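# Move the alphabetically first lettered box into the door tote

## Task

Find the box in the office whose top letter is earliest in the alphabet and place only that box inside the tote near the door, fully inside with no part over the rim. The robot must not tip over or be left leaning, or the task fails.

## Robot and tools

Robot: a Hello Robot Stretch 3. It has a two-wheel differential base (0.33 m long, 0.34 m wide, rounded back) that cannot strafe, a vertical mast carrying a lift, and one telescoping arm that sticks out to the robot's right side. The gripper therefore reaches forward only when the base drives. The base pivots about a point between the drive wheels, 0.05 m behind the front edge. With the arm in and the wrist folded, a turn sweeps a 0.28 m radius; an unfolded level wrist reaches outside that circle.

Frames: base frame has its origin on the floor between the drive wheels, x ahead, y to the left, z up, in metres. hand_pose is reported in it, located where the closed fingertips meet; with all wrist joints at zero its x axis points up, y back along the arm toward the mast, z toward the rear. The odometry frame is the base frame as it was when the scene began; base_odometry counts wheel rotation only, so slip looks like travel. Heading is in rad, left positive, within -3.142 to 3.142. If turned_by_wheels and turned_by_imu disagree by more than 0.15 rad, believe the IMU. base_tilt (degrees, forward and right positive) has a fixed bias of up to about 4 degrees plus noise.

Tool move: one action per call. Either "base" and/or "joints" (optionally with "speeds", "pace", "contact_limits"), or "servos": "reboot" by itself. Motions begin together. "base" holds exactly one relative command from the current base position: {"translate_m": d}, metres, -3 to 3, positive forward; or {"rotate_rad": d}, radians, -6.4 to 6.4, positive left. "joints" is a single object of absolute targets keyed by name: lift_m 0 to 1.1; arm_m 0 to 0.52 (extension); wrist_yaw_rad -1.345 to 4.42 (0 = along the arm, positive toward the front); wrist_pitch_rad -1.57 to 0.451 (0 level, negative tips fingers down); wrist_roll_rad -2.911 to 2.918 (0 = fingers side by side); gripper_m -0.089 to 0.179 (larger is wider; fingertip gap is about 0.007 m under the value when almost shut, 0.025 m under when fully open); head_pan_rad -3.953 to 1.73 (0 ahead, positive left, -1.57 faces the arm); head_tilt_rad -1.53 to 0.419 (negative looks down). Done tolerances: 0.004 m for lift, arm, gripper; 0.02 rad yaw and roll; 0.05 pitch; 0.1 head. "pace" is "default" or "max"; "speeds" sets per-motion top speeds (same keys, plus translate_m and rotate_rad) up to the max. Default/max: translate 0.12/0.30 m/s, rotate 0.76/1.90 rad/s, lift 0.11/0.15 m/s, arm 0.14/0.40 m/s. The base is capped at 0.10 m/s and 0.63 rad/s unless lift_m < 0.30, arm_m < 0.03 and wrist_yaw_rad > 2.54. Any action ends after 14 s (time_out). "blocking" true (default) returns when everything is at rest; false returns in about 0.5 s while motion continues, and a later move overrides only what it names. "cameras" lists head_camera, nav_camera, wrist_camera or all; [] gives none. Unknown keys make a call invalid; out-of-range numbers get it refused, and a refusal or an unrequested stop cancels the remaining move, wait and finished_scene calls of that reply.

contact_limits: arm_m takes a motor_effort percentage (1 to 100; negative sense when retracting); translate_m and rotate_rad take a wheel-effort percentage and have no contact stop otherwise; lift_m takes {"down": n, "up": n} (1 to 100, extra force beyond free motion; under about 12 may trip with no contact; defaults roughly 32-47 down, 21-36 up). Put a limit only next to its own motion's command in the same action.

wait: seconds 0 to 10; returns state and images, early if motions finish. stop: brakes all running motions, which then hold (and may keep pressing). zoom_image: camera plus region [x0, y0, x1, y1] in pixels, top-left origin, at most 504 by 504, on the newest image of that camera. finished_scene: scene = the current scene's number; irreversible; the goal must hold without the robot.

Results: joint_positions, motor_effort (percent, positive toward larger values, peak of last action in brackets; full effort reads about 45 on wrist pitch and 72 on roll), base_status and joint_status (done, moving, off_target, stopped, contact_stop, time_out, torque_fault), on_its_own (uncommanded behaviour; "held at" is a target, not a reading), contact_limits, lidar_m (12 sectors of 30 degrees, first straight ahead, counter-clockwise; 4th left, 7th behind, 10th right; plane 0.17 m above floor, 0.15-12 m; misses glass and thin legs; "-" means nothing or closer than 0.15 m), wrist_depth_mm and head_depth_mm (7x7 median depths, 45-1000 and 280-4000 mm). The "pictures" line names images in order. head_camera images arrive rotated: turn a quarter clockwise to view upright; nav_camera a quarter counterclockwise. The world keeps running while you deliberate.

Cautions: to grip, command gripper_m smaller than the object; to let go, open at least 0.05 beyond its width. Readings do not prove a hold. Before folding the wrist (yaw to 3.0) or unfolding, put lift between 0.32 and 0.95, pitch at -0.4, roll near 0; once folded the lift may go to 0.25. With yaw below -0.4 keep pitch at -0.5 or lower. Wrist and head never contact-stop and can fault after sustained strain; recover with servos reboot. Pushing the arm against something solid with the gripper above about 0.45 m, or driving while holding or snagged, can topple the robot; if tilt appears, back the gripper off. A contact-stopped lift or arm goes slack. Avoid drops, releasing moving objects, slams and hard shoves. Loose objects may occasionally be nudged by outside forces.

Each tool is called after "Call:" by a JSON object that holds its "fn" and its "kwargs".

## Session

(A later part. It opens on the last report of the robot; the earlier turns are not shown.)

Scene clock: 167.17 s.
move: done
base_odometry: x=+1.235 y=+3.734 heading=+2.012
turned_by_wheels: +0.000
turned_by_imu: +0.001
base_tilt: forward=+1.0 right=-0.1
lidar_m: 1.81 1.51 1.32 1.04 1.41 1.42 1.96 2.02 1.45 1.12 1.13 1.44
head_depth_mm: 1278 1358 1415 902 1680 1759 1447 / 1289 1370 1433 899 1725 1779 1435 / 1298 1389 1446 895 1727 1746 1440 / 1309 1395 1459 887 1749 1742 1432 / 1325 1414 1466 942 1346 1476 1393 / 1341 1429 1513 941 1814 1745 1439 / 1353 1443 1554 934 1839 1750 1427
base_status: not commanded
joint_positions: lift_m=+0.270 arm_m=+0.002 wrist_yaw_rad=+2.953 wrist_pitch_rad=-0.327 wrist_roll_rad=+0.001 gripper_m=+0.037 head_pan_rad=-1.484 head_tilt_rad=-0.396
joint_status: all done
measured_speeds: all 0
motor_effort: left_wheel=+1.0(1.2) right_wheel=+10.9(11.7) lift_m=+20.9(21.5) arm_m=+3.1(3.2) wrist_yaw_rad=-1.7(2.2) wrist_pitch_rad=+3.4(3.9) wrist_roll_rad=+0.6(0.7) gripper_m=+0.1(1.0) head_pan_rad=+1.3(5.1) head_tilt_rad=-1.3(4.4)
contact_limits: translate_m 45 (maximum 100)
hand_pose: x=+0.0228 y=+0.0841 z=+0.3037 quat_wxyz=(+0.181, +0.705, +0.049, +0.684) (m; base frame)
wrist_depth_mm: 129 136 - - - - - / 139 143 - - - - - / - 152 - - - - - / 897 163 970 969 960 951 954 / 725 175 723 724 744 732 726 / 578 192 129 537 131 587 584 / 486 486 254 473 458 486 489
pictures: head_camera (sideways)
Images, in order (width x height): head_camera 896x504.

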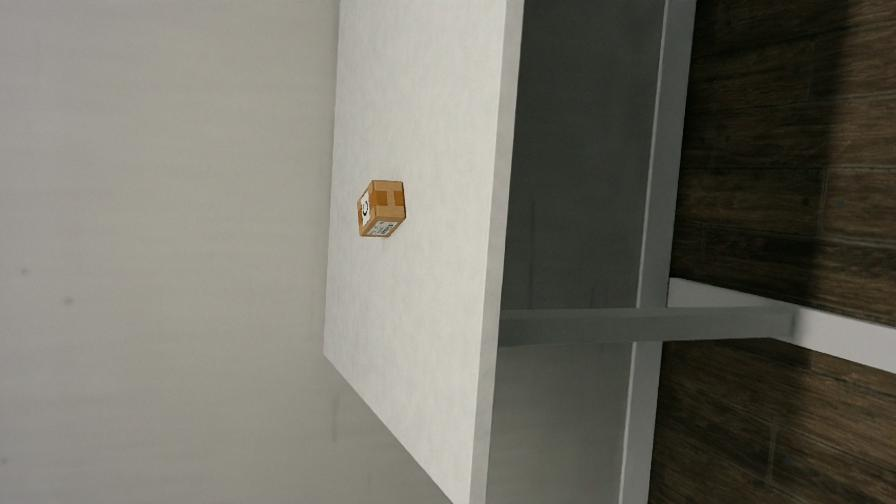

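Call:
{"fn": "zoom_image", "kwargs": {"camera": "head_camera", "region": [350, 175, 410, 240]}}

Call:
{"fn": "move", "kwargs": {"joints": {"head_pan_rad": -0.25, "head_tilt_rad": -0.3}, "cameras": ["head_camera"]}}

Call:
{"fn": "zoom_image", "kwargs": {"camera": "head_camera", "region": [400, 180, 500, 320]}}

Scaled by 7.754 from the camera's 896x504 image, which has a finer 1280x720 frame.

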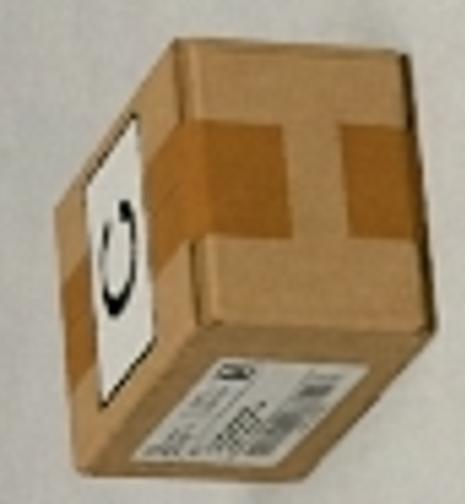

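Scene clock: 172.07 s.
move: done
base_odometry: x=+1.235 y=+3.734 heading=+2.012
turned_by_wheels: +0.000
turned_by_imu: +0.001
base_tilt: forward=+1.0 right=-0.1
lidar_m: 1.81 1.51 1.32 1.04 1.41 1.42 1.96 2.02 1.46 1.12 1.13 1.44
head_depth_mm: 1675 1748 1873 1952 2135 1989 1565 / 1640 1721 1828 1308 2079 1963 1562 / 1599 1702 1796 1296 1971 1758 1555 / 1574 1663 1768 1203 1967 1962 1547 / 1558 1636 1729 1288 1928 1937 1547 / 1530 1600 1694 1263 1913 1949 1538 / 1495 1578 1659 1265 1853 1940 1537
base_status: not commanded
joint_positions: lift_m=+0.270 arm_m=+0.002 wrist_yaw_rad=+2.953 wrist_pitch_rad=-0.327 wrist_roll_rad=+0.001 gripper_m=+0.037 head_pan_rad=-0.223 head_tilt_rad=-0.304
joint_status: all done
measured_speeds: all 0
motor_effort: left_wheel=+0.9(1.2) right_wheel=+10.8(11.4) lift_m=+21.2(21.7) arm_m=+6.4(6.4) wrist_yaw_rad=-1.9(2.3) wrist_pitch_rad=+3.4(3.9) wrist_roll_rad=+0.5(0.8) gripper_m=-0.4(1.0) head_pan_rad=+0.0(4.8) head_tilt_rad=+4.7(6.8)
contact_limits: translate_m 45 (maximum 100)
hand_pose: x=+0.0228 y=+0.0841 z=+0.3037 quat_wxyz=(+0.181, +0.705, +0.049, +0.684) (m; base frame)
wrist_depth_mm: 129 136 - - - - - / 139 143 - - - - - / - 152 - - - - - / 892 163 962 969 965 960 975 / 712 175 728 730 725 729 737 / 580 191 129 540 131 582 587 / 486 483 254 470 460 489 486
pictures: head_camera (sideways)
Images, in order (width x height): head_camera 896x504.

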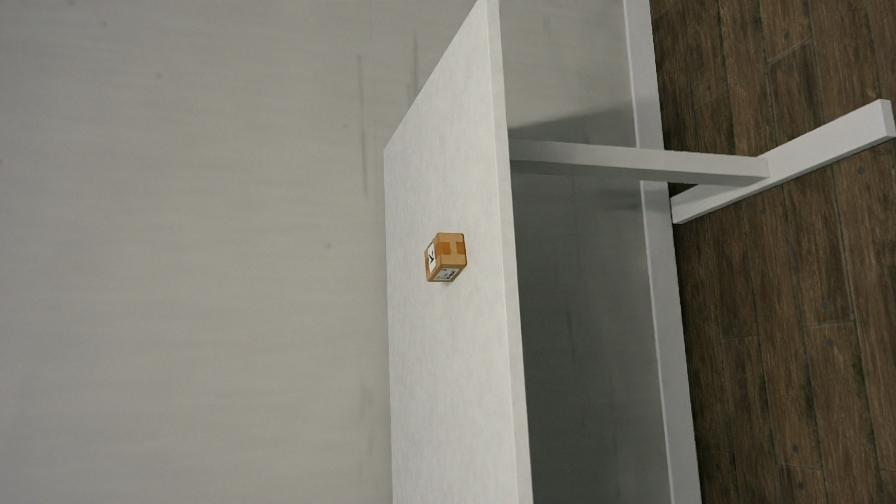

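Scaled by 3.600 from the camera's 896x504 image, which has a finer 1280x720 frame.

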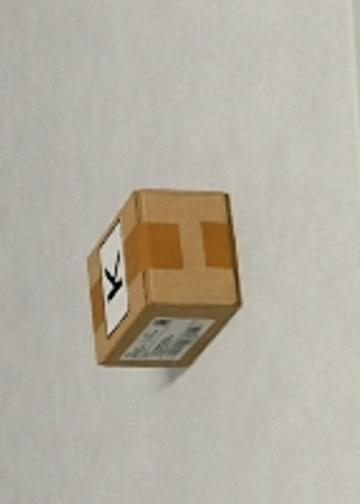

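Call:
{"fn": "move", "kwargs": {"base": {"rotate_rad": -1.298}, "joints": {"lift_m": 0.5, "wrist_pitch_rad": -0.4, "gripper_m": 0.12}, "pace": "max", "cameras": []}}

Call:
{"fn": "move", "kwargs": {"base": {"translate_m": 0.26}, "contact_limits": {"translate_m": 45}, "cameras": []}}

Call:
{"fn": "move", "kwargs": {"base": {"rotate_rad": 1.298}, "joints": {"head_pan_rad": -1.57, "head_tilt_rad": -0.4}, "pace": "max", "cameras": ["head_camera"]}}

Scene clock: 204.00 s.
move: done
base_odometry: x=+1.235 y=+3.734 heading=+0.714
turned_by_wheels: -1.298
turned_by_imu: -1.293
base_tilt: forward=+0.9 right=+0.0
lidar_m: 1.12 1.77 1.44 1.51 1.33 1.49 1.04 1.42 1.96 1.96 1.45 1.55
head_depth_mm: 1297 1356 1447 1186 888 1707 1577 / 1301 1375 1442 1175 887 1725 1563 / 1314 1377 1462 1165 879 1745 1566 / 1320 1383 1465 1069 875 1751 1550 / 1319 1391 1467 1151 871 1740 1507 / 1330 1398 1490 1144 1179 1742 1495 / 1345 1413 1483 1553 1685 1780 1523
base_status: done
joint_positions: lift_m=+0.500 arm_m=+0.002 wrist_yaw_rad=+2.953 wrist_pitch_rad=-0.415 wrist_roll_rad=+0.001 gripper_m=+0.120 head_pan_rad=-0.250 head_tilt_rad=-0.300
joint_status: all done
measured_speeds: all 0
motor_effort: left_wheel=+9.9(17.6) right_wheel=-8.2(14.4) lift_m=+28.7(32.9) arm_m=+2.6(10.2) wrist_yaw_rad=-1.4(2.2) wrist_pitch_rad=+2.7(5.0) wrist_roll_rad=+0.5(0.7) gripper_m=+0.3(91.2) head_pan_rad=-1.9(4.1) head_tilt_rad=+3.3(4.8)
hand_pose: x=+0.0209 y=+0.0740 z=+0.5133 quat_wxyz=(+0.211, +0.702, +0.080, +0.675) (m; base frame)
wrist_depth_mm: 131 136 - - - - - / 144 146 - - - - - / - 157 - - - - - / - 171 - - - - - / 997 185 996 990 - - - / 826 126 802 820 832 126 825 / - 661 663 707 711 664 702
pictures: none
No camera images: "cameras" was empty.

Scene clock: 207.70 s.
move: done
base_odometry: x=+1.432 y=+3.904 heading=+0.714
turned_by_wheels: +0.000
turned_by_imu: +0.001
base_tilt: forward=+1.0 right=-0.3
lidar_m: 0.86 1.49 1.32 1.75 1.50 1.50 1.29 1.65 2.03 2.02 1.33 1.29
head_depth_mm: 1081 1134 1194 1186 748 571 1500 / 1087 1144 1196 1176 746 570 1502 / 1089 1150 1210 1169 743 567 1527 / 1098 1159 1221 1158 739 586 1521 / 1097 1166 1226 1150 733 585 1471 / 1112 1165 1226 1142 731 583 1472 / 1114 1175 1237 1310 728 579 1550
base_status: done
joint_positions: lift_m=+0.500 arm_m=+0.002 wrist_yaw_rad=+2.953 wrist_pitch_rad=-0.415 wrist_roll_rad=+0.001 gripper_m=+0.120 head_pan_rad=-0.250 head_tilt_rad=-0.300
joint_status: not commanded
measured_speeds: all 0
motor_effort: left_wheel=+9.4(15.7) right_wheel=+1.0(7.0) lift_m=+22.6(28.6) arm_m=-17.3(17.7) wrist_yaw_rad=-1.7(2.2) wrist_pitch_rad=+2.7(3.0) wrist_roll_rad=+0.5(0.8) gripper_m=-0.1(1.1) head_pan_rad=-2.3(4.3) head_tilt_rad=+2.8(4.8)
contact_limits: translate_m 45 (maximum 100)
hand_pose: x=+0.0209 y=+0.0740 z=+0.5133 quat_wxyz=(+0.211, +0.702, +0.080, +0.675) (m; base frame)
wrist_depth_mm: 130 137 - - - - - / 144 146 - - - - - / - 157 - - - - - / - 172 - - - - - / 988 185 - - - - - / 824 126 810 831 830 126 827 / - 664 665 706 714 671 695
pictures: none
No camera images: "cameras" was empty.

Scene clock: 210.70 s.
move: done
base_odometry: x=+1.432 y=+3.904 heading=+2.012
turned_by_wheels: +1.297
turned_by_imu: +1.294
base_tilt: forward=+0.9 right=-0.2
lidar_m: 1.32 1.59 1.50 1.29 1.65 2.13 2.03 1.32 1.35 0.86 0.87 1.78
head_depth_mm: 1081 1152 1223 896 627 1582 1444 / 1087 1162 1230 894 626 1601 1441 / 1085 1159 1229 838 622 1584 1440 / 1090 1162 1240 828 620 1597 1436 / 1090 1168 1239 878 616 1581 1386 / 1085 1160 1236 874 615 1553 1354 / 1090 1170 1257 870 614 1598 1421
base_status: done
joint_positions: lift_m=+0.500 arm_m=+0.002 wrist_yaw_rad=+2.953 wrist_pitch_rad=-0.415 wrist_roll_rad=+0.001 gripper_m=+0.120 head_pan_rad=-1.576 head_tilt_rad=-0.399
joint_status: all done
measured_speeds: all 0
motor_effort: left_wheel=-10.0(15.2) right_wheel=+11.6(14.6) lift_m=+21.4(22.5) arm_m=-23.2(23.8) wrist_yaw_rad=-1.8(2.2) wrist_pitch_rad=+2.7(3.0) wrist_roll_rad=+0.7(0.9) gripper_m=-0.4(1.1) head_pan_rad=+2.8(5.8) head_tilt_rad=-1.5(6.3)
hand_pose: x=+0.0209 y=+0.0740 z=+0.5133 quat_wxyz=(+0.211, +0.702, +0.080, +0.675) (m; base frame)
wrist_depth_mm: 131 137 - - - - - / 144 146 - - - - - / - 157 - - - - - / - 171 - - - - - / 988 184 - 992 - - 980 / 824 126 795 813 829 126 813 / - 661 664 713 700 664 700
pictures: head_camera (sideways)
Images, in order (width x height): head_camera 896x504.

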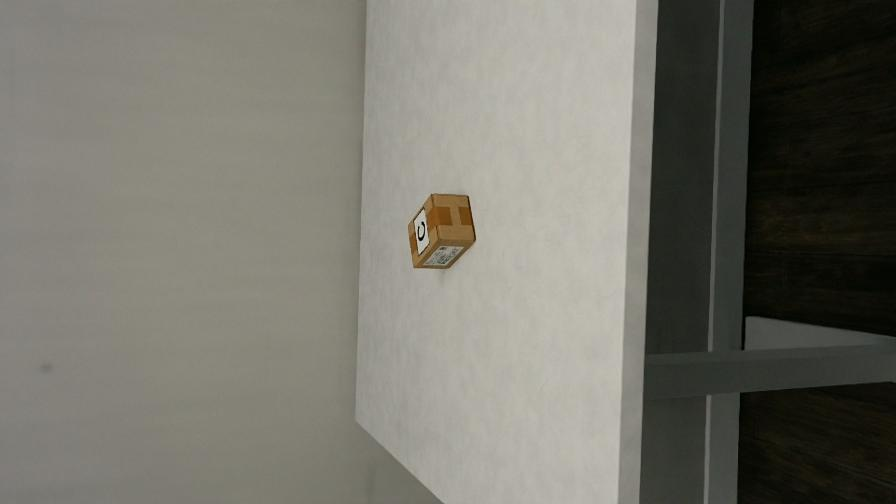

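Call:
{"fn": "zoom_image", "kwargs": {"camera": "head_camera", "region": [400, 185, 485, 275]}}

Call:
{"fn": "move", "kwargs": {"base": {"translate_m": 0.019}, "joints": {"wrist_yaw_rad": 0.0, "wrist_pitch_rad": -0.4}, "cameras": []}}

Call:
{"fn": "move", "kwargs": {"joints": {"lift_m": 1.05, "gripper_m": 0.15, "wrist_pitch_rad": -0.4}, "pace": "max", "cameras": ["wrist_camera"]}}

Scaled by 5.600 from the camera's 896x504 image, which has a finer 1280x720 frame.

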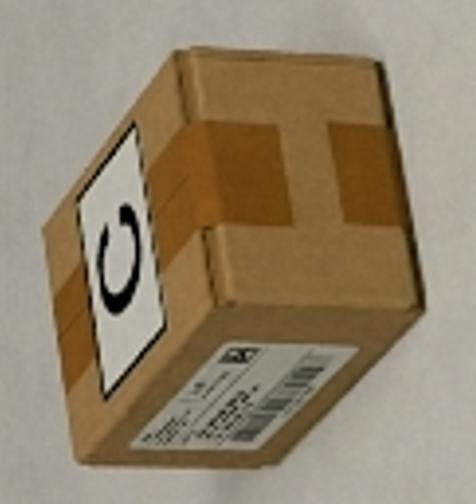

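Scene clock: 218.07 s.
move: done
base_odometry: x=+1.423 y=+3.922 heading=+2.011
turned_by_wheels: +0.000
turned_by_imu: +0.001
base_tilt: forward=+0.9 right=+0.0
lidar_m: 1.30 1.57 1.49 1.29 1.66 2.14 2.05 1.34 1.36 0.86 0.87 1.77
head_depth_mm: 1078 1152 1223 897 627 1578 1438 / 1080 1157 1225 892 626 1591 1434 / 1086 1156 1235 811 620 1597 1427 / 1091 1162 1232 829 618 1592 1427 / 1089 1166 1238 873 619 1548 1315 / 1092 1171 1251 873 616 1591 1390 / 1098 1171 1258 870 613 1606 1415
base_status: done
joint_positions: lift_m=+0.500 arm_m=+0.002 wrist_yaw_rad=+0.003 wrist_pitch_rad=-0.415 wrist_roll_rad=+0.001 gripper_m=+0.120 head_pan_rad=-1.570 head_tilt_rad=-0.400
joint_status: all done
measured_speeds: all 0
motor_effort: left_wheel=+0.8(7.2) right_wheel=+10.5(14.3) lift_m=+24.9(24.9) arm_m=-22.6(23.2) wrist_yaw_rad=-2.2(7.0) wrist_pitch_rad=+2.6(6.1) wrist_roll_rad=+0.8(0.8) gripper_m=+0.5(1.1) head_pan_rad=+3.0(4.4) head_tilt_rad=-2.1(3.1)
hand_pose: x=-0.0207 y=-0.3715 z=+0.5133 quat_wxyz=(+0.692, +0.147, -0.692, -0.145) (m; base frame)
wrist_depth_mm: - - - - - - - / - - - - - - - / - - - - - - - / - - - - - - - / - - 929 - - 990 - / 808 126 777 837 829 126 828 / - 665 705 706 703 663 712
pictures: none
No camera images: "cameras" was empty.

Scene clock: 222.53 s.
move: done
base_odometry: x=+1.423 y=+3.922 heading=+2.011
turned_by_wheels: +0.000
turned_by_imu: +0.001
base_tilt: forward=+0.9 right=-0.2
lidar_m: 1.30 1.57 1.49 1.29 1.66 2.14 2.05 1.34 1.36 0.86 0.87 1.76
head_depth_mm: 1084 1153 1227 1026 - - - / 1076 1154 1223 1018 - - - / 1083 1161 1233 1006 - - - / 1083 1160 1228 882 594 1558 1424 / 1095 1157 1223 875 617 1541 1324 / 1091 1169 1240 874 615 1595 1389 / 1095 1171 1263 872 614 1611 1423
base_status: not commanded
joint_positions: lift_m=+1.050 arm_m=+0.002 wrist_yaw_rad=+0.003 wrist_pitch_rad=-0.416 wrist_roll_rad=+0.001 gripper_m=+0.150 head_pan_rad=-1.570 head_tilt_rad=-0.400
joint_status: all done
measured_speeds: all 0
motor_effort: left_wheel=+0.7(1.0) right_wheel=+10.6(11.2) lift_m=+29.5(32.1) arm_m=-21.9(23.0) wrist_yaw_rad=-1.8(2.6) wrist_pitch_rad=+3.0(7.0) wrist_roll_rad=+0.5(0.8) gripper_m=+0.0(90.8) head_pan_rad=+2.1(4.1) head_tilt_rad=-1.5(3.0)
hand_pose: x=-0.0208 y=-0.3714 z=+1.0631 quat_wxyz=(+0.692, +0.147, -0.692, -0.145) (m; base frame)
wrist_depth_mm: - - - - - - - / - - - - - - - / - - - - - - - / - - - - - - - / - - - - - - - / - 123 - - - 122 - / 107 - - - - - -
pictures: wrist_camera
Images, in order (width x height): wrist_camera 644x364.

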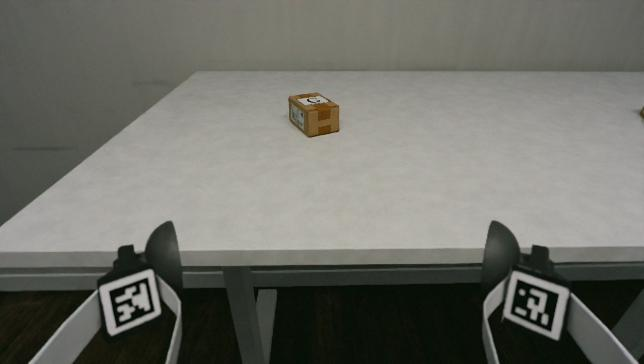

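Call:
{"fn": "move", "kwargs": {"base": {"translate_m": -0.079}, "joints": {"wrist_yaw_rad": 0.43, "arm_m": 0.25, "lift_m": 1.0, "wrist_pitch_rad": -0.35}, "cameras": ["wrist_camera"]}}

Scene clock: 240.23 s.
move: done
base_odometry: x=+1.457 y=+3.850 heading=+2.012
turned_by_wheels: +0.000
turned_by_imu: +0.001
base_tilt: forward=+1.0 right=-0.2
lidar_m: 1.38 1.64 1.52 1.28 1.61 2.06 1.97 1.28 1.32 1.30 0.88 1.78
head_depth_mm: 1084 1152 1193 346 604 1584 1438 / 1077 1157 356 345 575 1586 1435 / 1081 1155 1213 357 422 1594 1434 / 1089 1159 1237 440 571 1594 1430 / 1090 1161 1234 859 617 1590 1430 / 1094 1176 1242 873 614 1069 1203 / 1098 1178 1250 868 613 1610 1424
base_status: done
joint_positions: lift_m=+1.000 arm_m=+0.250 wrist_yaw_rad=+0.427 wrist_pitch_rad=-0.370 wrist_roll_rad=+0.001 gripper_m=+0.150 head_pan_rad=-1.570 head_tilt_rad=-0.400
joint_status: all done
measured_speeds: all 0
motor_effort: left_wheel=-2.5(11.4) right_wheel=-8.5(9.2) lift_m=+26.0(26.6) arm_m=+24.0(26.9) wrist_yaw_rad=+3.5(6.6) wrist_pitch_rad=+3.6(7.4) wrist_roll_rad=+0.8(0.8) gripper_m=-0.3(1.3) head_pan_rad=+3.3(3.7) head_tilt_rad=-1.3(2.8)
hand_pose: x=+0.0738 y=-0.6045 z=+1.0235 quat_wxyz=(+0.707, +0.275, -0.652, +0.020) (m; base frame)
wrist_depth_mm: - - - - - - - / - - - - - - - / - - - - 376 - - / - - - - 336 - - / - - - - - - - / 251 123 242 252 252 122 244 / 106 199 212 213 213 207 214
pictures: wrist_camera
Images, in order (width x height): wrist_camera 644x364.

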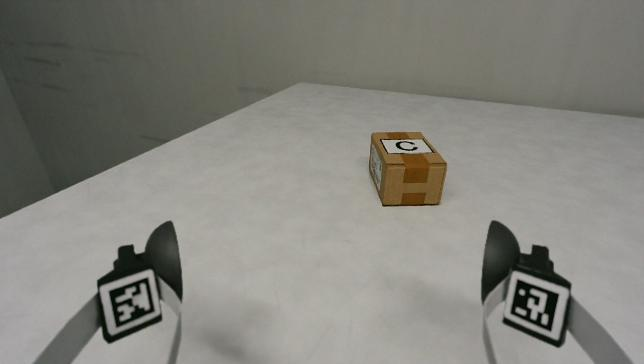

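Call:
{"fn": "move", "kwargs": {"joints": {"arm_m": 0.48, "lift_m": 1.015}, "contact_limits": {"arm_m": 45}, "cameras": ["wrist_camera"]}}

Scene clock: 256.00 s.
move: done
base_odometry: x=+1.457 y=+3.850 heading=+2.012
turned_by_wheels: +0.000
turned_by_imu: +0.001
base_tilt: forward=+1.0 right=-0.2
lidar_m: 1.38 1.64 1.53 1.29 1.61 2.06 1.97 1.28 1.32 1.30 0.88 1.77
head_depth_mm: 1080 1149 390 843 627 1588 1434 / 1083 1147 551 889 624 1583 1441 / 1089 1154 562 831 622 1593 1427 / 1088 1156 1210 805 619 1582 1434 / 1098 1161 1236 829 618 1589 1414 / 1096 1173 1236 874 617 1073 1208 / 1097 1174 1248 867 612 1595 1422
base_status: not commanded
joint_positions: lift_m=+1.015 arm_m=+0.480 wrist_yaw_rad=+0.427 wrist_pitch_rad=-0.370 wrist_roll_rad=+0.001 gripper_m=+0.150 head_pan_rad=-1.570 head_tilt_rad=-0.400
joint_status: all done
measured_speeds: all 0
motor_effort: left_wheel=-2.6(3.0) right_wheel=-8.0(8.5) lift_m=+29.3(33.1) arm_m=+24.3(26.2) wrist_yaw_rad=+3.2(3.8) wrist_pitch_rad=+3.3(3.8) wrist_roll_rad=+0.6(0.8) gripper_m=+0.1(1.1) head_pan_rad=+2.5(4.1) head_tilt_rad=-0.8(2.3)
contact_limits: arm_m 45 (drawing in: default 40, maximum 55; extending or still: default 49, maximum 70)
hand_pose: x=+0.0738 y=-0.8345 z=+1.0386 quat_wxyz=(+0.707, +0.275, -0.652, +0.020) (m; base frame)
wrist_depth_mm: - - - - - - - / - - - - - - - / - - - - - - - / - - - - - - - / - - - - - - - / - 123 251 204 252 122 253 / 106 215 221 172 229 222 230
pictures: wrist_camera
Images, in order (width x height): wrist_camera 644x364.

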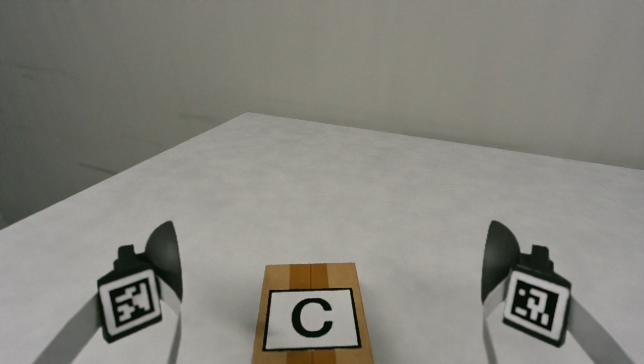

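Call:
{"fn": "move", "kwargs": {"base": {"translate_m": 0.011}, "joints": {"lift_m": 0.941}, "contact_limits": {"lift_m": {"down": 20}}, "cameras": ["wrist_camera"]}}

Call:
{"fn": "move", "kwargs": {"joints": {"gripper_m": 0.035}, "cameras": []}}

Call:
{"fn": "move", "kwargs": {"joints": {"lift_m": 1.0}, "speeds": {"lift_m": 0.08}, "cameras": ["wrist_camera"]}}

Scene clock: 265.37 s.
move: done
base_odometry: x=+1.452 y=+3.860 heading=+2.012
turned_by_wheels: +0.000
turned_by_imu: +0.001
base_tilt: forward=+1.1 right=-0.1
lidar_m: 1.37 1.63 1.52 1.28 1.62 2.08 1.98 1.29 1.34 1.30 0.88 1.77
head_depth_mm: 1078 1147 1226 391 553 1592 1438 / 1084 1154 1202 591 624 1584 1439 / 1082 1160 1216 594 620 1589 1434 / 1087 1162 1232 747 621 1590 1415 / 1095 1171 1237 825 617 1598 1421 / 1093 1167 1237 876 615 1091 1208 / 1096 1168 1244 871 613 1591 1416
base_status: done
joint_positions: lift_m=+0.941 arm_m=+0.480 wrist_yaw_rad=+0.427 wrist_pitch_rad=-0.369 wrist_roll_rad=+0.001 gripper_m=+0.150 head_pan_rad=-1.570 head_tilt_rad=-0.400
joint_status: all done
measured_speeds: all 0
motor_effort: left_wheel=+6.4(10.8) right_wheel=+4.4(9.0) lift_m=+20.6(25.2) arm_m=+23.9(24.3) wrist_yaw_rad=+2.9(3.6) wrist_pitch_rad=+3.3(3.8) wrist_roll_rad=+0.6(0.8) gripper_m=-0.1(1.0) head_pan_rad=+2.9(3.9) head_tilt_rad=-0.8(2.3)
contact_limits: arm_m 45 (drawing in: default 40, maximum 55; extending or still: default 49, maximum 70); lift_m down 20 (down: maximum 72; up: maximum 65)
hand_pose: x=+0.0739 y=-0.8346 z=+0.9647 quat_wxyz=(+0.707, +0.274, -0.652, +0.020) (m; base frame)
wrist_depth_mm: - - - - - - - / - - - - - - - / - - - - - - - / - 255 243 157 245 258 246 / 209 210 210 129 202 211 212 / 178 123 172 107 110 126 173 / 106 137 145 116 119 142 137
pictures: wrist_camera
Images, in order (width x height): wrist_camera 644x364.

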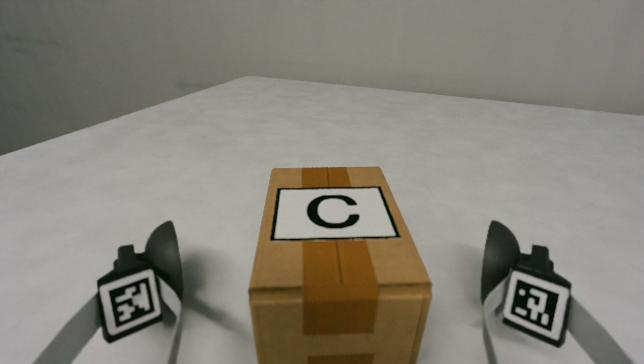

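Scene clock: 267.07 s.
move: done
base_odometry: x=+1.452 y=+3.860 heading=+2.012
turned_by_wheels: +0.000
turned_by_imu: +0.000
base_tilt: forward=+0.9 right=-0.3
lidar_m: 1.37 1.63 1.52 1.29 1.61 2.08 1.97 1.29 1.33 1.29 0.88 1.78
head_depth_mm: 1078 1150 1229 391 555 1588 1437 / 1084 1156 1202 593 624 1589 1431 / 1081 1156 1214 595 621 1599 1429 / 1092 1160 1230 745 622 1589 1427 / 1095 1164 1240 828 615 1604 1419 / 1093 1173 1238 873 615 1096 1205 / 1090 1171 1248 868 613 1606 1417
base_status: not commanded
joint_positions: lift_m=+0.941 arm_m=+0.480 wrist_yaw_rad=+0.431 wrist_pitch_rad=-0.364 wrist_roll_rad=+0.001 gripper_m=+0.036 head_pan_rad=-1.570 head_tilt_rad=-0.400
joint_status: all done
measured_speeds: all 0
motor_effort: left_wheel=+6.4(6.6) right_wheel=+4.3(4.9) lift_m=+20.6(21.0) arm_m=+24.0(24.6) wrist_yaw_rad=-0.1(3.4) wrist_pitch_rad=+2.2(3.6) wrist_roll_rad=+0.5(0.8) gripper_m=-25.5(99.6) head_pan_rad=+2.2(3.6) head_tilt_rad=-0.1(2.0)
contact_limits: arm_m 45 (drawing in: default 40, maximum 55; extending or still: default 49, maximum 70); lift_m down 20 (down: maximum 72; up: maximum 65)
hand_pose: x=+0.0749 y=-0.8348 z=+0.9659 quat_wxyz=(+0.707, +0.274, -0.652, +0.023) (m; base frame)
wrist_depth_mm: - - - - - - - / - - - - - - - / - - - - - - - / - 259 246 160 247 261 262 / 212 212 151 131 150 214 214 / 167 168 130 109 116 169 175 / 146 121 138 117 123 139 147
pictures: none
No camera images: "cameras" was empty.

Scene clock: 268.50 s.
move: done
base_odometry: x=+1.452 y=+3.860 heading=+2.012
turned_by_wheels: +0.000
turned_by_imu: +0.000
base_tilt: forward=+1.0 right=-0.2
lidar_m: 1.37 1.63 1.52 1.29 1.62 2.07 1.98 1.29 1.33 1.30 0.88 1.77
head_depth_mm: 1077 1156 423 795 628 1585 1436 / 1090 1160 554 892 622 1591 1429 / 1093 1161 568 789 621 1602 1430 / 1090 1166 1210 782 619 1591 1425 / 1090 1166 1240 829 617 1599 1424 / 1097 1169 1240 868 616 1094 1205 / 1092 1174 1247 869 611 1605 1419
base_status: not commanded
joint_positions: lift_m=+1.000 arm_m=+0.480 wrist_yaw_rad=+0.431 wrist_pitch_rad=-0.373 wrist_roll_rad=+0.001 gripper_m=+0.039 head_pan_rad=-1.570 head_tilt_rad=-0.400
joint_status: all done
measured_speeds: all 0
motor_effort: left_wheel=+6.3(6.7) right_wheel=+4.1(5.0) lift_m=+31.3(32.3) arm_m=+23.2(24.0) wrist_yaw_rad=-0.1(0.6) wrist_pitch_rad=+4.0(4.3) wrist_roll_rad=+0.6(0.8) gripper_m=-12.1(26.0) head_pan_rad=+2.7(4.0) head_tilt_rad=-0.9(1.9)
contact_limits: arm_m 45 (drawing in: default 40, maximum 55; extending or still: default 49, maximum 70)
hand_pose: x=+0.0744 y=-0.8339 z=+1.0229 quat_wxyz=(+0.707, +0.277, -0.651, +0.020) (m; base frame)
wrist_depth_mm: - - - - - - - / - - - - - - - / - - - - - - - / - - - - - - - / - - 150 164 150 - - / 247 239 128 113 128 233 241 / 216 116 127 113 113 199 212
pictures: wrist_camera
Images, in order (width x height): wrist_camera 644x364.

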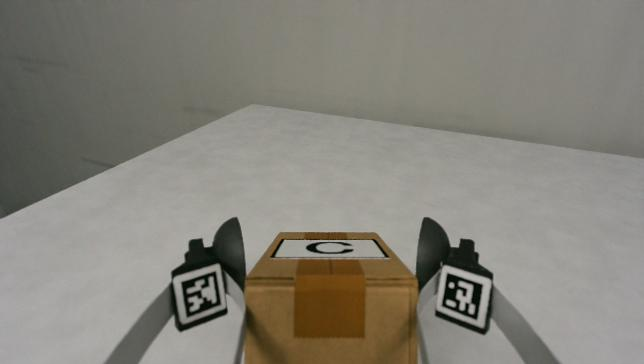

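Call:
{"fn": "move", "kwargs": {"joints": {"lift_m": 1.06}, "speeds": {"lift_m": 0.06}, "cameras": ["wrist_camera", "head_camera"]}}

Scene clock: 279.30 s.
move: done
base_odometry: x=+1.452 y=+3.860 heading=+2.012
turned_by_wheels: +0.000
turned_by_imu: +0.001
base_tilt: forward=+1.0 right=-0.1
lidar_m: 1.36 1.62 1.52 1.28 1.62 2.08 1.98 1.29 1.33 1.30 0.88 1.77
head_depth_mm: 1082 418 1222 893 628 1578 1437 / 1083 524 1176 890 622 1583 1430 / 1088 1125 554 885 621 1591 1427 / 1088 1163 750 882 620 1594 1431 / 1093 1169 1224 876 617 1585 1420 / 1090 1168 1240 870 615 1098 1202 / 1099 1174 1243 867 613 1590 1416
base_status: not commanded
joint_positions: lift_m=+1.060 arm_m=+0.480 wrist_yaw_rad=+0.431 wrist_pitch_rad=-0.373 wrist_roll_rad=+0.001 gripper_m=+0.039 head_pan_rad=-1.570 head_tilt_rad=-0.400
joint_status: all done
measured_speeds: all 0
motor_effort: left_wheel=+6.3(6.7) right_wheel=+4.4(5.0) lift_m=+29.4(33.1) arm_m=+22.4(23.0) wrist_yaw_rad=+0.1(0.5) wrist_pitch_rad=+4.1(4.5) wrist_roll_rad=+0.5(0.9) gripper_m=-11.5(13.3) head_pan_rad=+2.1(3.4) head_tilt_rad=-0.7(1.7)
contact_limits: arm_m 45 (drawing in: default 40, maximum 55; extending or still: default 49, maximum 70)
hand_pose: x=+0.0744 y=-0.8338 z=+1.0828 quat_wxyz=(+0.707, +0.277, -0.651, +0.020) (m; base frame)
wrist_depth_mm: - - - - - - - / - - - - - - - / - - - - - - - / - - - - - - - / - - 150 165 150 - - / - - 128 113 127 121 - / - 106 113 113 113 120 -
pictures: head_camera (sideways), wrist_camera
Images, in order (width x height): head_camera 896x504, wrist_camera 644x364.

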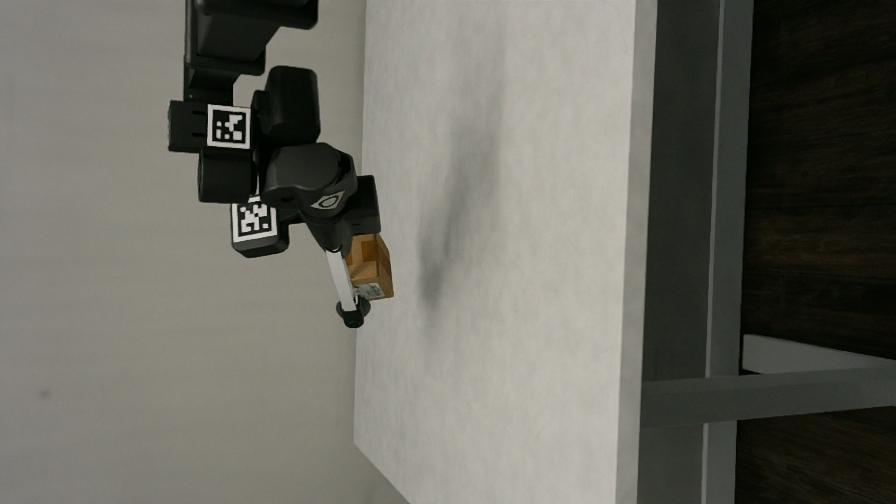

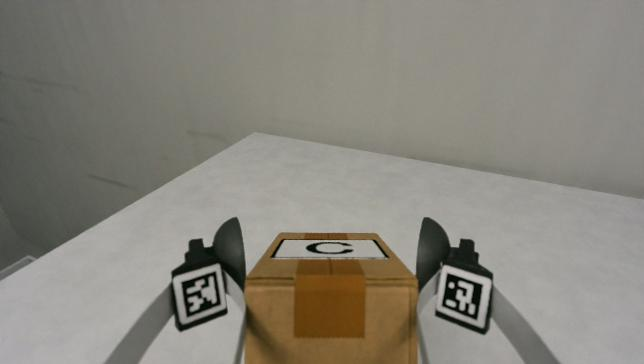

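Call:
{"fn": "move", "kwargs": {"joints": {"arm_m": 0.0, "lift_m": 1.0}, "speeds": {"arm_m": 0.25}, "cameras": []}}

Call:
{"fn": "move", "kwargs": {"base": {"rotate_rad": -0.353}, "joints": {"wrist_yaw_rad": 2.6, "lift_m": 0.5, "wrist_pitch_rad": -0.4, "head_pan_rad": -2.9, "head_tilt_rad": -0.4}, "cameras": ["wrist_camera", "nav_camera"]}}

Scene clock: 323.97 s.
move: done
base_odometry: x=+1.452 y=+3.860 heading=+2.012
turned_by_wheels: +0.000
turned_by_imu: +0.001
base_tilt: forward=+1.0 right=-0.2
lidar_m: 1.37 1.62 1.52 1.28 1.62 2.07 1.98 1.29 1.34 1.30 0.88 1.77
head_depth_mm: 1078 1153 1220 896 629 - - / 1078 1158 1244 888 625 - - / 1083 1154 1228 888 622 - - / 1094 1161 1238 880 677 - - / 1093 1169 1238 877 646 - - / 1093 1168 1237 875 617 371 1202 / 1096 1177 1251 868 613 1582 1420
base_status: not commanded
joint_positions: lift_m=+1.000 arm_m=+0.002 wrist_yaw_rad=+0.431 wrist_pitch_rad=-0.374 wrist_roll_rad=+0.001 gripper_m=+0.039 head_pan_rad=-1.570 head_tilt_rad=-0.400
joint_status: all done
joint sent to its limit — arm_m, lower limit.
measured_speeds: all 0
motor_effort: left_wheel=+6.2(6.5) right_wheel=+4.5(5.1) lift_m=+27.5(28.7) arm_m=-22.6(25.5) wrist_yaw_rad=+0.0(0.7) wrist_pitch_rad=+4.2(4.5) wrist_roll_rad=+0.6(0.8) gripper_m=-12.1(14.0) head_pan_rad=+1.5(3.3) head_tilt_rad=+0.3(1.5)
hand_pose: x=+0.0744 y=-0.3555 z=+1.0227 quat_wxyz=(+0.707, +0.277, -0.651, +0.020) (m; base frame)
wrist_depth_mm: - - - - - - - / - - - - - - - / - - - - - - - / - - - - - - - / - - 160 166 150 - - / - - 128 114 127 - 264 / - 122 124 113 113 - -
pictures: none
No camera images: "cameras" was empty.

Scene clock: 329.33 s.
move: done
base_odometry: x=+1.453 y=+3.860 heading=+1.659
turned_by_wheels: -0.352
turned_by_imu: -0.351
base_tilt: forward=+0.9 right=+0.0
lidar_m: 1.37 1.79 1.63 1.52 1.75 1.62 2.00 1.98 1.29 1.31 0.88 1.41
head_depth_mm: 1716 1844 1981 2142 2273 1746 1443 / 1703 1816 1937 2128 2234 1768 1436 / 1697 1809 1934 2109 2206 1743 1431 / 1682 1804 1925 2083 2189 1756 1433 / 1673 1795 1910 2069 2158 1732 1419 / 1674 1795 1881 2042 2157 1721 1432 / 1659 1751 1895 2040 2131 1733 1419
base_status: done
joint_positions: lift_m=+0.500 arm_m=+0.002 wrist_yaw_rad=+2.597 wrist_pitch_rad=-0.423 wrist_roll_rad=+0.001 gripper_m=+0.039 head_pan_rad=-2.901 head_tilt_rad=-0.400
joint_status: all done
measured_speeds: all 0
motor_effort: left_wheel=+10.9(14.7) right_wheel=-9.8(13.4) lift_m=+22.4(25.5) arm_m=-11.6(22.4) wrist_yaw_rad=+3.9(6.7) wrist_pitch_rad=+4.2(7.8) wrist_roll_rad=+0.5(0.8) gripper_m=-12.6(13.4) head_pan_rad=+2.2(4.6) head_tilt_rad=-0.1(3.0)
hand_pose: x=+0.0947 y=+0.0446 z=+0.5116 quat_wxyz=(+0.329, +0.706, -0.043, +0.626) (m; base frame)
wrist_depth_mm: - - - - - - - / - - - - - - - / - - - - - - - / - - - - - - - / 972 981 985 195 - - 983 / 817 824 128 114 128 792 823 / 217 121 113 113 113 668 692
pictures: nav_camera (sideways), wrist_camera
Images, in order (width x height): nav_camera 672x504, wrist_camera 644x364.

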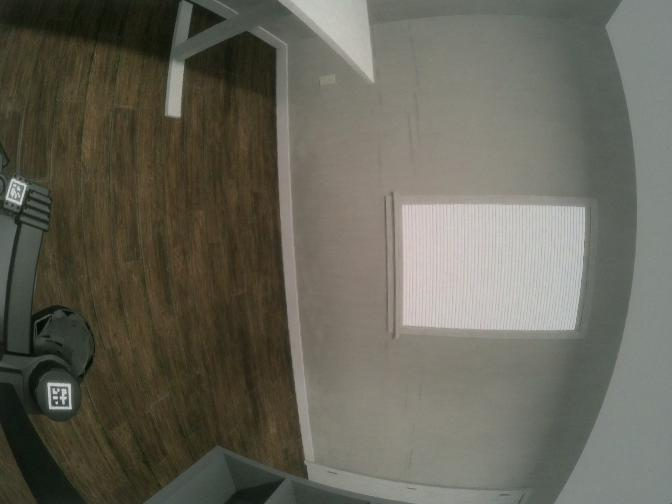

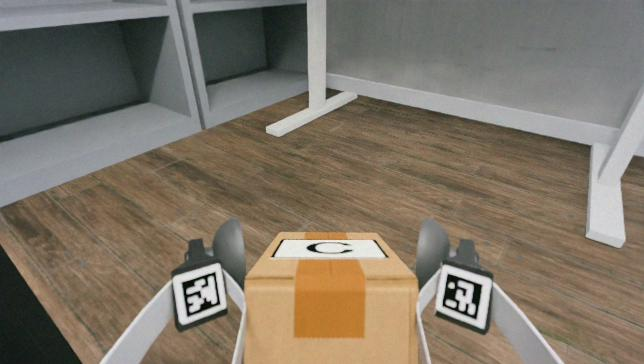

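Call:
{"fn": "move", "kwargs": {"joints": {"lift_m": 0.285}, "pace": "max", "cameras": []}}

Call:
{"fn": "move", "kwargs": {"base": {"translate_m": -1.6}, "speeds": {"translate_m": 0.28}, "contact_limits": {"translate_m": 50}, "cameras": ["nav_camera"]}}

Call:
{"fn": "move", "kwargs": {"base": {"rotate_rad": 1.924}, "joints": {"head_pan_rad": 0.0, "head_tilt_rad": -0.35}, "speeds": {"rotate_rad": 1.2}, "cameras": ["nav_camera", "head_camera", "wrist_camera"]}}

Scene clock: 336.37 s.
move: done
base_odometry: x=+1.453 y=+3.860 heading=+1.659
turned_by_wheels: +0.000
turned_by_imu: +0.001
base_tilt: forward=+0.8 right=-0.1
lidar_m: 1.36 1.80 1.63 1.52 1.75 1.61 2.00 1.98 1.29 1.31 0.88 1.41
head_depth_mm: 1720 1838 1988 2148 2243 1754 1435 / 1716 1820 1951 2137 2264 1760 1419 / 1691 1813 1917 2127 2221 1750 1437 / 1689 1796 1925 2108 2205 1742 1431 / 1662 1781 1913 2096 2149 1746 1425 / 1671 1765 1906 2067 2145 1740 1431 / 1644 1767 1886 2029 2171 1731 1417
base_status: not commanded
joint_positions: lift_m=+0.285 arm_m=+0.002 wrist_yaw_rad=+2.597 wrist_pitch_rad=-0.424 wrist_roll_rad=+0.001 gripper_m=+0.039 head_pan_rad=-2.900 head_tilt_rad=-0.400
joint_status: all done
measured_speeds: all 0
motor_effort: left_wheel=+10.6(11.1) right_wheel=-9.3(10.1) lift_m=+22.5(25.6) arm_m=-1.3(5.9) wrist_yaw_rad=+3.4(4.1) wrist_pitch_rad=+4.0(4.5) wrist_roll_rad=+0.6(0.8) gripper_m=-12.4(13.5) head_pan_rad=+3.5(3.9) head_tilt_rad=+0.3(1.3)
hand_pose: x=+0.0947 y=+0.0445 z=+0.2964 quat_wxyz=(+0.330, +0.706, -0.043, +0.626) (m; base frame)
wrist_depth_mm: - - - - - - - / - - - - - - - / - - - - - - - / 814 812 816 816 804 806 809 / 643 644 643 194 675 659 649 / 531 535 128 113 128 516 537 / 216 106 124 113 113 434 461
pictures: none
No camera images: "cameras" was empty.

Scene clock: 344.70 s.
move: done
base_odometry: x=+1.594 y=+2.266 heading=+1.659
turned_by_wheels: +0.000
turned_by_imu: +0.003
base_tilt: forward=+1.1 right=+0.0
lidar_m: 2.95 2.39 1.43 0.83 1.30 0.63 0.51 0.50 0.55 0.83 1.51 2.06
head_depth_mm: 400 431 468 512 564 618 687 / 404 430 463 495 539 589 677 / 404 432 465 502 548 589 671 / 402 429 460 497 542 584 662 / 399 426 457 495 536 580 655 / 396 422 454 490 531 578 646 / 394 420 450 484 528 576 639
base_status: done
joint_positions: lift_m=+0.285 arm_m=+0.002 wrist_yaw_rad=+2.597 wrist_pitch_rad=-0.424 wrist_roll_rad=+0.001 gripper_m=+0.039 head_pan_rad=-2.900 head_tilt_rad=-0.400
joint_status: not commanded
measured_speeds: all 0
motor_effort: left_wheel=-5.1(13.6) right_wheel=-6.0(13.5) lift_m=+30.4(31.2) arm_m=+14.5(14.7) wrist_yaw_rad=+3.5(3.9) wrist_pitch_rad=+4.2(4.5) wrist_roll_rad=+0.5(0.8) gripper_m=-12.6(13.9) head_pan_rad=+2.5(4.6) head_tilt_rad=+0.4(2.4)
contact_limits: translate_m 50 (maximum 100)
hand_pose: x=+0.0947 y=+0.0445 z=+0.2964 quat_wxyz=(+0.330, +0.706, -0.043, +0.626) (m; base frame)
wrist_depth_mm: - - - - - - - / - - - - - - - / - - 981 - - - - / 816 815 812 823 807 811 821 / 645 644 652 195 681 651 643 / 535 536 128 114 127 518 537 / 216 107 124 113 113 432 458
pictures: nav_camera (sideways)
Images, in order (width x height): nav_camera 672x504.

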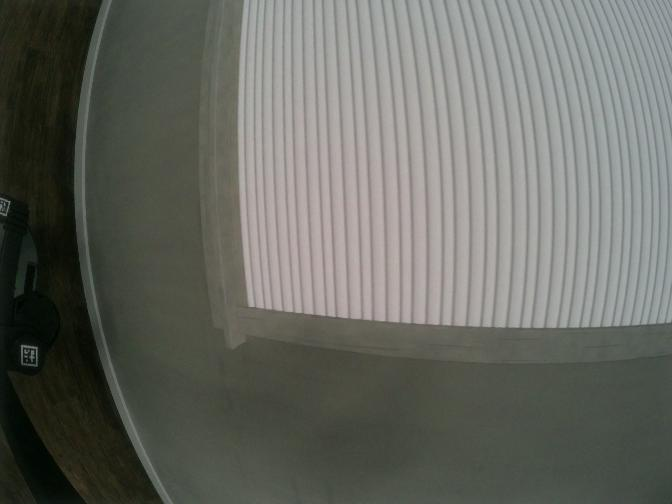

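Scene clock: 348.17 s.
move: done
base_odometry: x=+1.594 y=+2.266 heading=-2.701
turned_by_wheels: +1.923
turned_by_imu: +1.918
base_tilt: forward=+0.9 right=-0.2
lidar_m: 2.30 0.75 0.53 0.50 0.51 0.68 1.65 1.51 2.24 2.95 1.51 0.83
head_depth_mm: 2424 2579 2751 2939 2457 1876 1411 / 2453 2577 2730 2972 2463 1855 1483 / 2452 2637 2755 2911 2447 1834 1488 / 2454 2616 2784 2942 2404 1843 1492 / 2465 2626 2745 2980 2454 1846 1485 / 2014 2077 2113 2144 2155 1832 1472 / 1405 1486 1507 1526 1553 1582 1437
base_status: done
joint_positions: lift_m=+0.285 arm_m=+0.002 wrist_yaw_rad=+2.597 wrist_pitch_rad=-0.424 wrist_roll_rad=+0.001 gripper_m=+0.039 head_pan_rad=+0.010 head_tilt_rad=-0.350
joint_status: all done
measured_speeds: all 0
motor_effort: left_wheel=-11.3(15.7) right_wheel=+11.4(15.6) lift_m=+29.1(30.4) arm_m=-0.6(16.3) wrist_yaw_rad=+3.3(3.8) wrist_pitch_rad=+4.2(4.5) wrist_roll_rad=+0.6(0.8) gripper_m=-11.8(13.5) head_pan_rad=-1.8(5.1) head_tilt_rad=+3.0(5.9)
hand_pose: x=+0.0947 y=+0.0445 z=+0.2964 quat_wxyz=(+0.330, +0.706, -0.043, +0.626) (m; base frame)
wrist_depth_mm: - - - - - - - / - - - - - - - / - - - - - - - / - - - 762 814 805 823 / 527 - 154 194 674 652 645 / 523 515 128 113 127 519 535 / 216 106 124 113 113 432 459
pictures: head_camera (sideways), nav_camera (sideways), wrist_camera
Images, in order (width x height): head_camera 896x504, nav_camera 672x504, wrist_camera 644x364.

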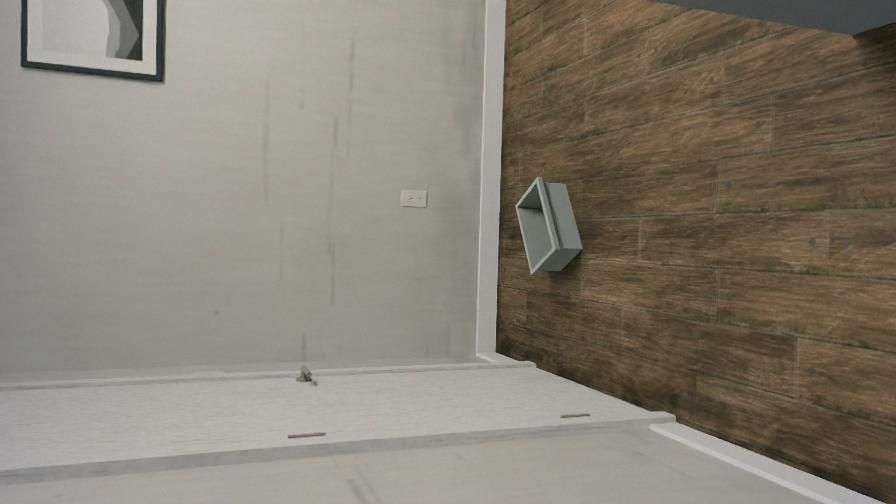

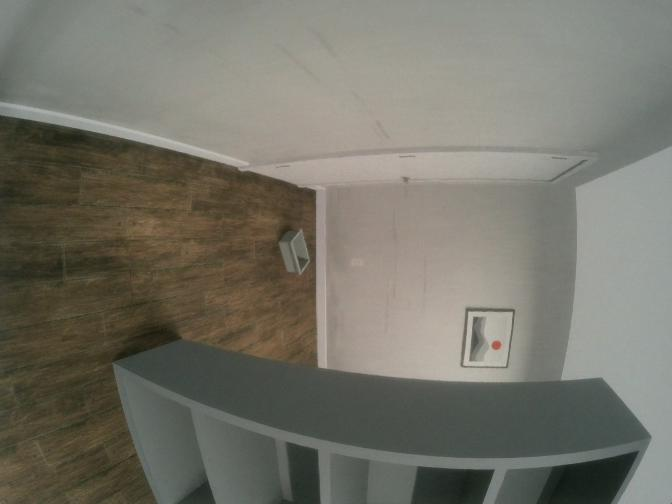

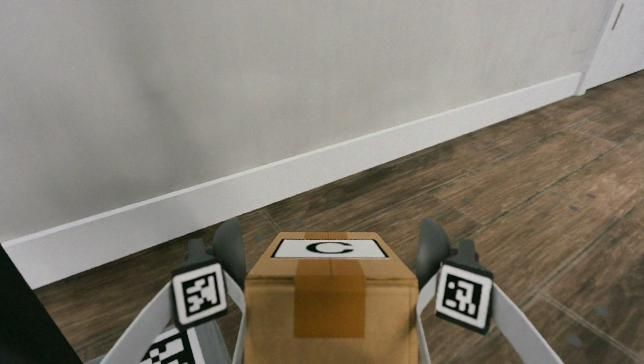

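Call:
{"fn": "move", "kwargs": {"base": {"rotate_rad": -0.027}, "cameras": []}}

Call:
{"fn": "move", "kwargs": {"base": {"translate_m": 1.69}, "speeds": {"translate_m": 0.28}, "contact_limits": {"translate_m": 50}, "cameras": ["nav_camera"]}}

Call:
{"fn": "move", "kwargs": {"base": {"rotate_rad": 1.598}, "joints": {"head_pan_rad": -1.57, "head_tilt_rad": -0.7}, "speeds": {"rotate_rad": 1.2}, "cameras": ["head_camera", "nav_camera"]}}

Scene clock: 370.93 s.
move: done
base_odometry: x=+1.594 y=+2.266 heading=-2.727
turned_by_wheels: -0.027
turned_by_imu: -0.026
base_tilt: forward=+0.9 right=-0.3
lidar_m: 2.56 0.77 0.53 0.50 0.51 0.66 1.52 1.51 2.24 2.82 1.51 0.83
head_depth_mm: 2457 2592 2779 2968 2356 1674 1334 / 2474 2610 2715 3005 2437 1865 1493 / 2476 2630 2733 2974 2433 1850 1489 / 2426 2594 2783 2947 2413 1848 1493 / 2450 2628 2766 2936 2434 1849 1481 / 2401 2522 2395 2534 2322 1841 1493 / 1619 1631 1598 1666 1726 1702 1478
base_status: done
joint_positions: lift_m=+0.285 arm_m=+0.002 wrist_yaw_rad=+2.597 wrist_pitch_rad=-0.424 wrist_roll_rad=+0.001 gripper_m=+0.039 head_pan_rad=+0.000 head_tilt_rad=-0.350
joint_status: not commanded
measured_speeds: all 0
motor_effort: left_wheel=+8.0(8.9) right_wheel=-7.6(8.2) lift_m=+27.8(28.0) arm_m=-22.6(23.6) wrist_yaw_rad=+3.6(3.9) wrist_pitch_rad=+4.3(4.3) wrist_roll_rad=+0.6(0.8) gripper_m=-12.2(13.0) head_pan_rad=-3.3(4.3) head_tilt_rad=+3.7(4.7)
hand_pose: x=+0.0947 y=+0.0445 z=+0.2964 quat_wxyz=(+0.330, +0.706, -0.043, +0.626) (m; base frame)
wrist_depth_mm: - - - - - - - / - - - - - - - / - - - - - - - / - - - 777 808 808 811 / 525 - 158 194 672 641 653 / 517 515 128 114 127 519 536 / 216 107 123 113 113 434 454
pictures: none
No camera images: "cameras" was empty.

Scene clock: 379.60 s.
move: done
base_odometry: x=+0.047 y=+1.586 heading=-2.727
turned_by_wheels: +0.000
turned_by_imu: -0.001
base_tilt: forward=+1.1 right=-0.3
lidar_m: 1.20 0.95 0.65 0.60 0.64 0.83 1.91 0.63 0.71 1.62 1.86 1.28
head_depth_mm: 1012 1075 1145 1221 1317 1416 1491 / 1004 1068 1139 1222 1311 1420 1492 / 1008 1073 1140 1218 1311 1412 1482 / 1007 1067 1140 1216 1303 1408 1477 / 1005 1063 1140 1216 1307 1412 1484 / 1007 1062 1135 1214 1303 1412 1478 / 1004 1067 1138 1209 1298 1399 1480
base_status: done
joint_positions: lift_m=+0.285 arm_m=+0.002 wrist_yaw_rad=+2.597 wrist_pitch_rad=-0.424 wrist_roll_rad=+0.001 gripper_m=+0.039 head_pan_rad=+0.000 head_tilt_rad=-0.350
joint_status: not commanded
measured_speeds: all 0
motor_effort: left_wheel=+10.1(16.5) right_wheel=+0.8(9.8) lift_m=+24.7(27.7) arm_m=-11.0(22.7) wrist_yaw_rad=+3.3(4.0) wrist_pitch_rad=+4.1(4.6) wrist_roll_rad=+0.5(0.8) gripper_m=-12.5(13.8) head_pan_rad=-3.0(5.2) head_tilt_rad=+3.1(4.6)
contact_limits: translate_m 50 (maximum 100)
hand_pose: x=+0.0946 y=+0.0445 z=+0.2964 quat_wxyz=(+0.330, +0.706, -0.043, +0.626) (m; base frame)
wrist_depth_mm: 493 561 - - 950 - - / 533 581 - - - - - / - - - - - - - / - - 773 809 811 673 912 / 617 651 649 194 668 - - / 534 529 128 113 127 515 514 / 216 106 123 113 113 431 457
pictures: nav_camera (sideways)
Images, in order (width x height): nav_camera 672x504.

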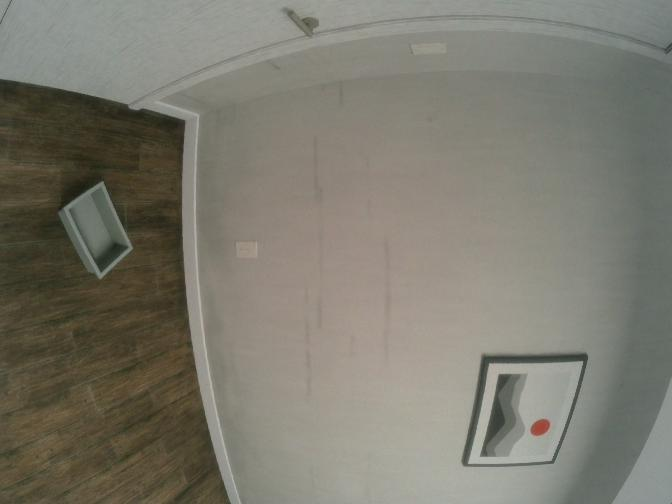

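Scene clock: 382.77 s.
move: done
base_odometry: x=+0.047 y=+1.586 heading=-1.129
turned_by_wheels: +1.597
turned_by_imu: +1.592
base_tilt: forward=+1.1 right=-0.1
lidar_m: 0.60 0.64 0.84 1.97 0.64 0.71 1.68 1.84 1.28 1.20 0.93 0.65
head_depth_mm: 1032 1146 1303 1509 1615 1375 1191 / 1032 1146 1312 1501 1604 1371 1188 / 1021 1151 1303 1513 1616 1375 1198 / 1022 1146 1305 1505 1611 1316 1170 / 1029 1150 1305 1506 1613 1314 1170 / 1025 1142 1296 1500 1602 1362 1190 / 1029 1150 1306 1498 1597 1356 1201
base_status: done
joint_positions: lift_m=+0.285 arm_m=+0.002 wrist_yaw_rad=+2.597 wrist_pitch_rad=-0.424 wrist_roll_rad=+0.001 gripper_m=+0.039 head_pan_rad=-1.577 head_tilt_rad=-0.700
joint_status: all done
measured_speeds: all 0
motor_effort: left_wheel=-10.4(14.5) right_wheel=+11.4(15.4) lift_m=+23.3(24.7) arm_m=-23.0(23.0) wrist_yaw_rad=+3.5(3.9) wrist_pitch_rad=+4.0(4.5) wrist_roll_rad=+0.6(0.8) gripper_m=-11.3(13.9) head_pan_rad=+2.9(4.1) head_tilt_rad=-3.7(7.8)
hand_pose: x=+0.0946 y=+0.0445 z=+0.2964 quat_wxyz=(+0.330, +0.706, -0.043, +0.626) (m; base frame)
wrist_depth_mm: - - - - - - - / - - - - - - - / - - - - - - - / 822 807 816 811 761 - 468 / 645 648 651 195 673 622 495 / 531 532 128 113 128 519 516 / 216 106 124 113 113 431 455
pictures: head_camera (sideways), nav_camera (sideways)
Images, in order (width x height): head_camera 896x504, nav_camera 672x504.

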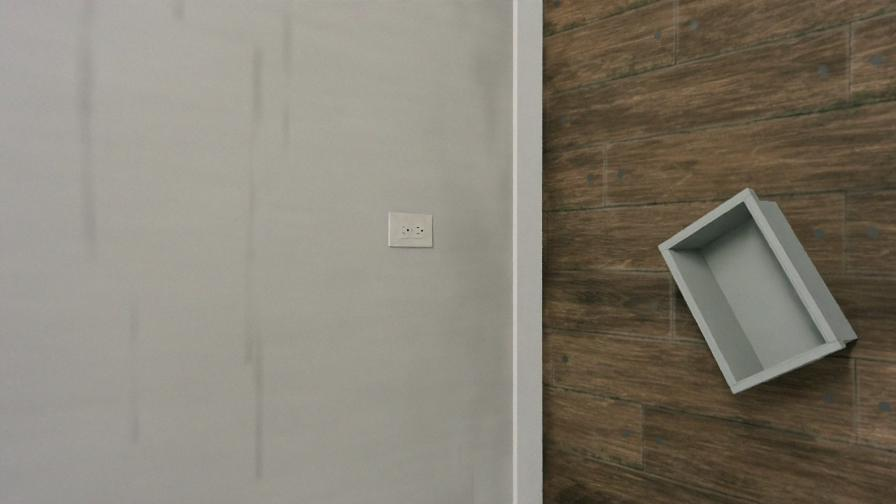

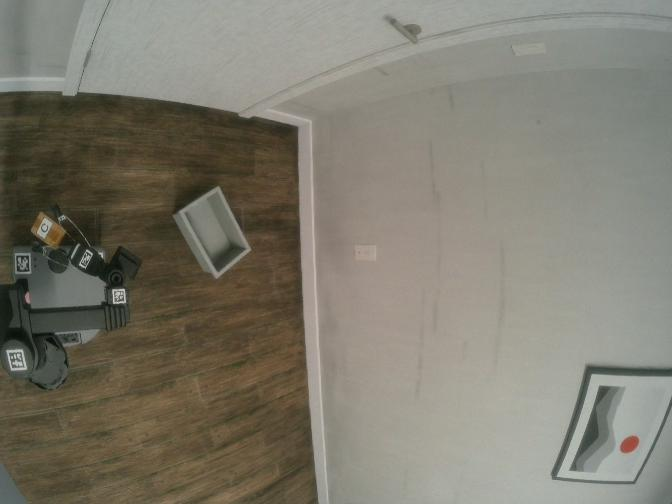

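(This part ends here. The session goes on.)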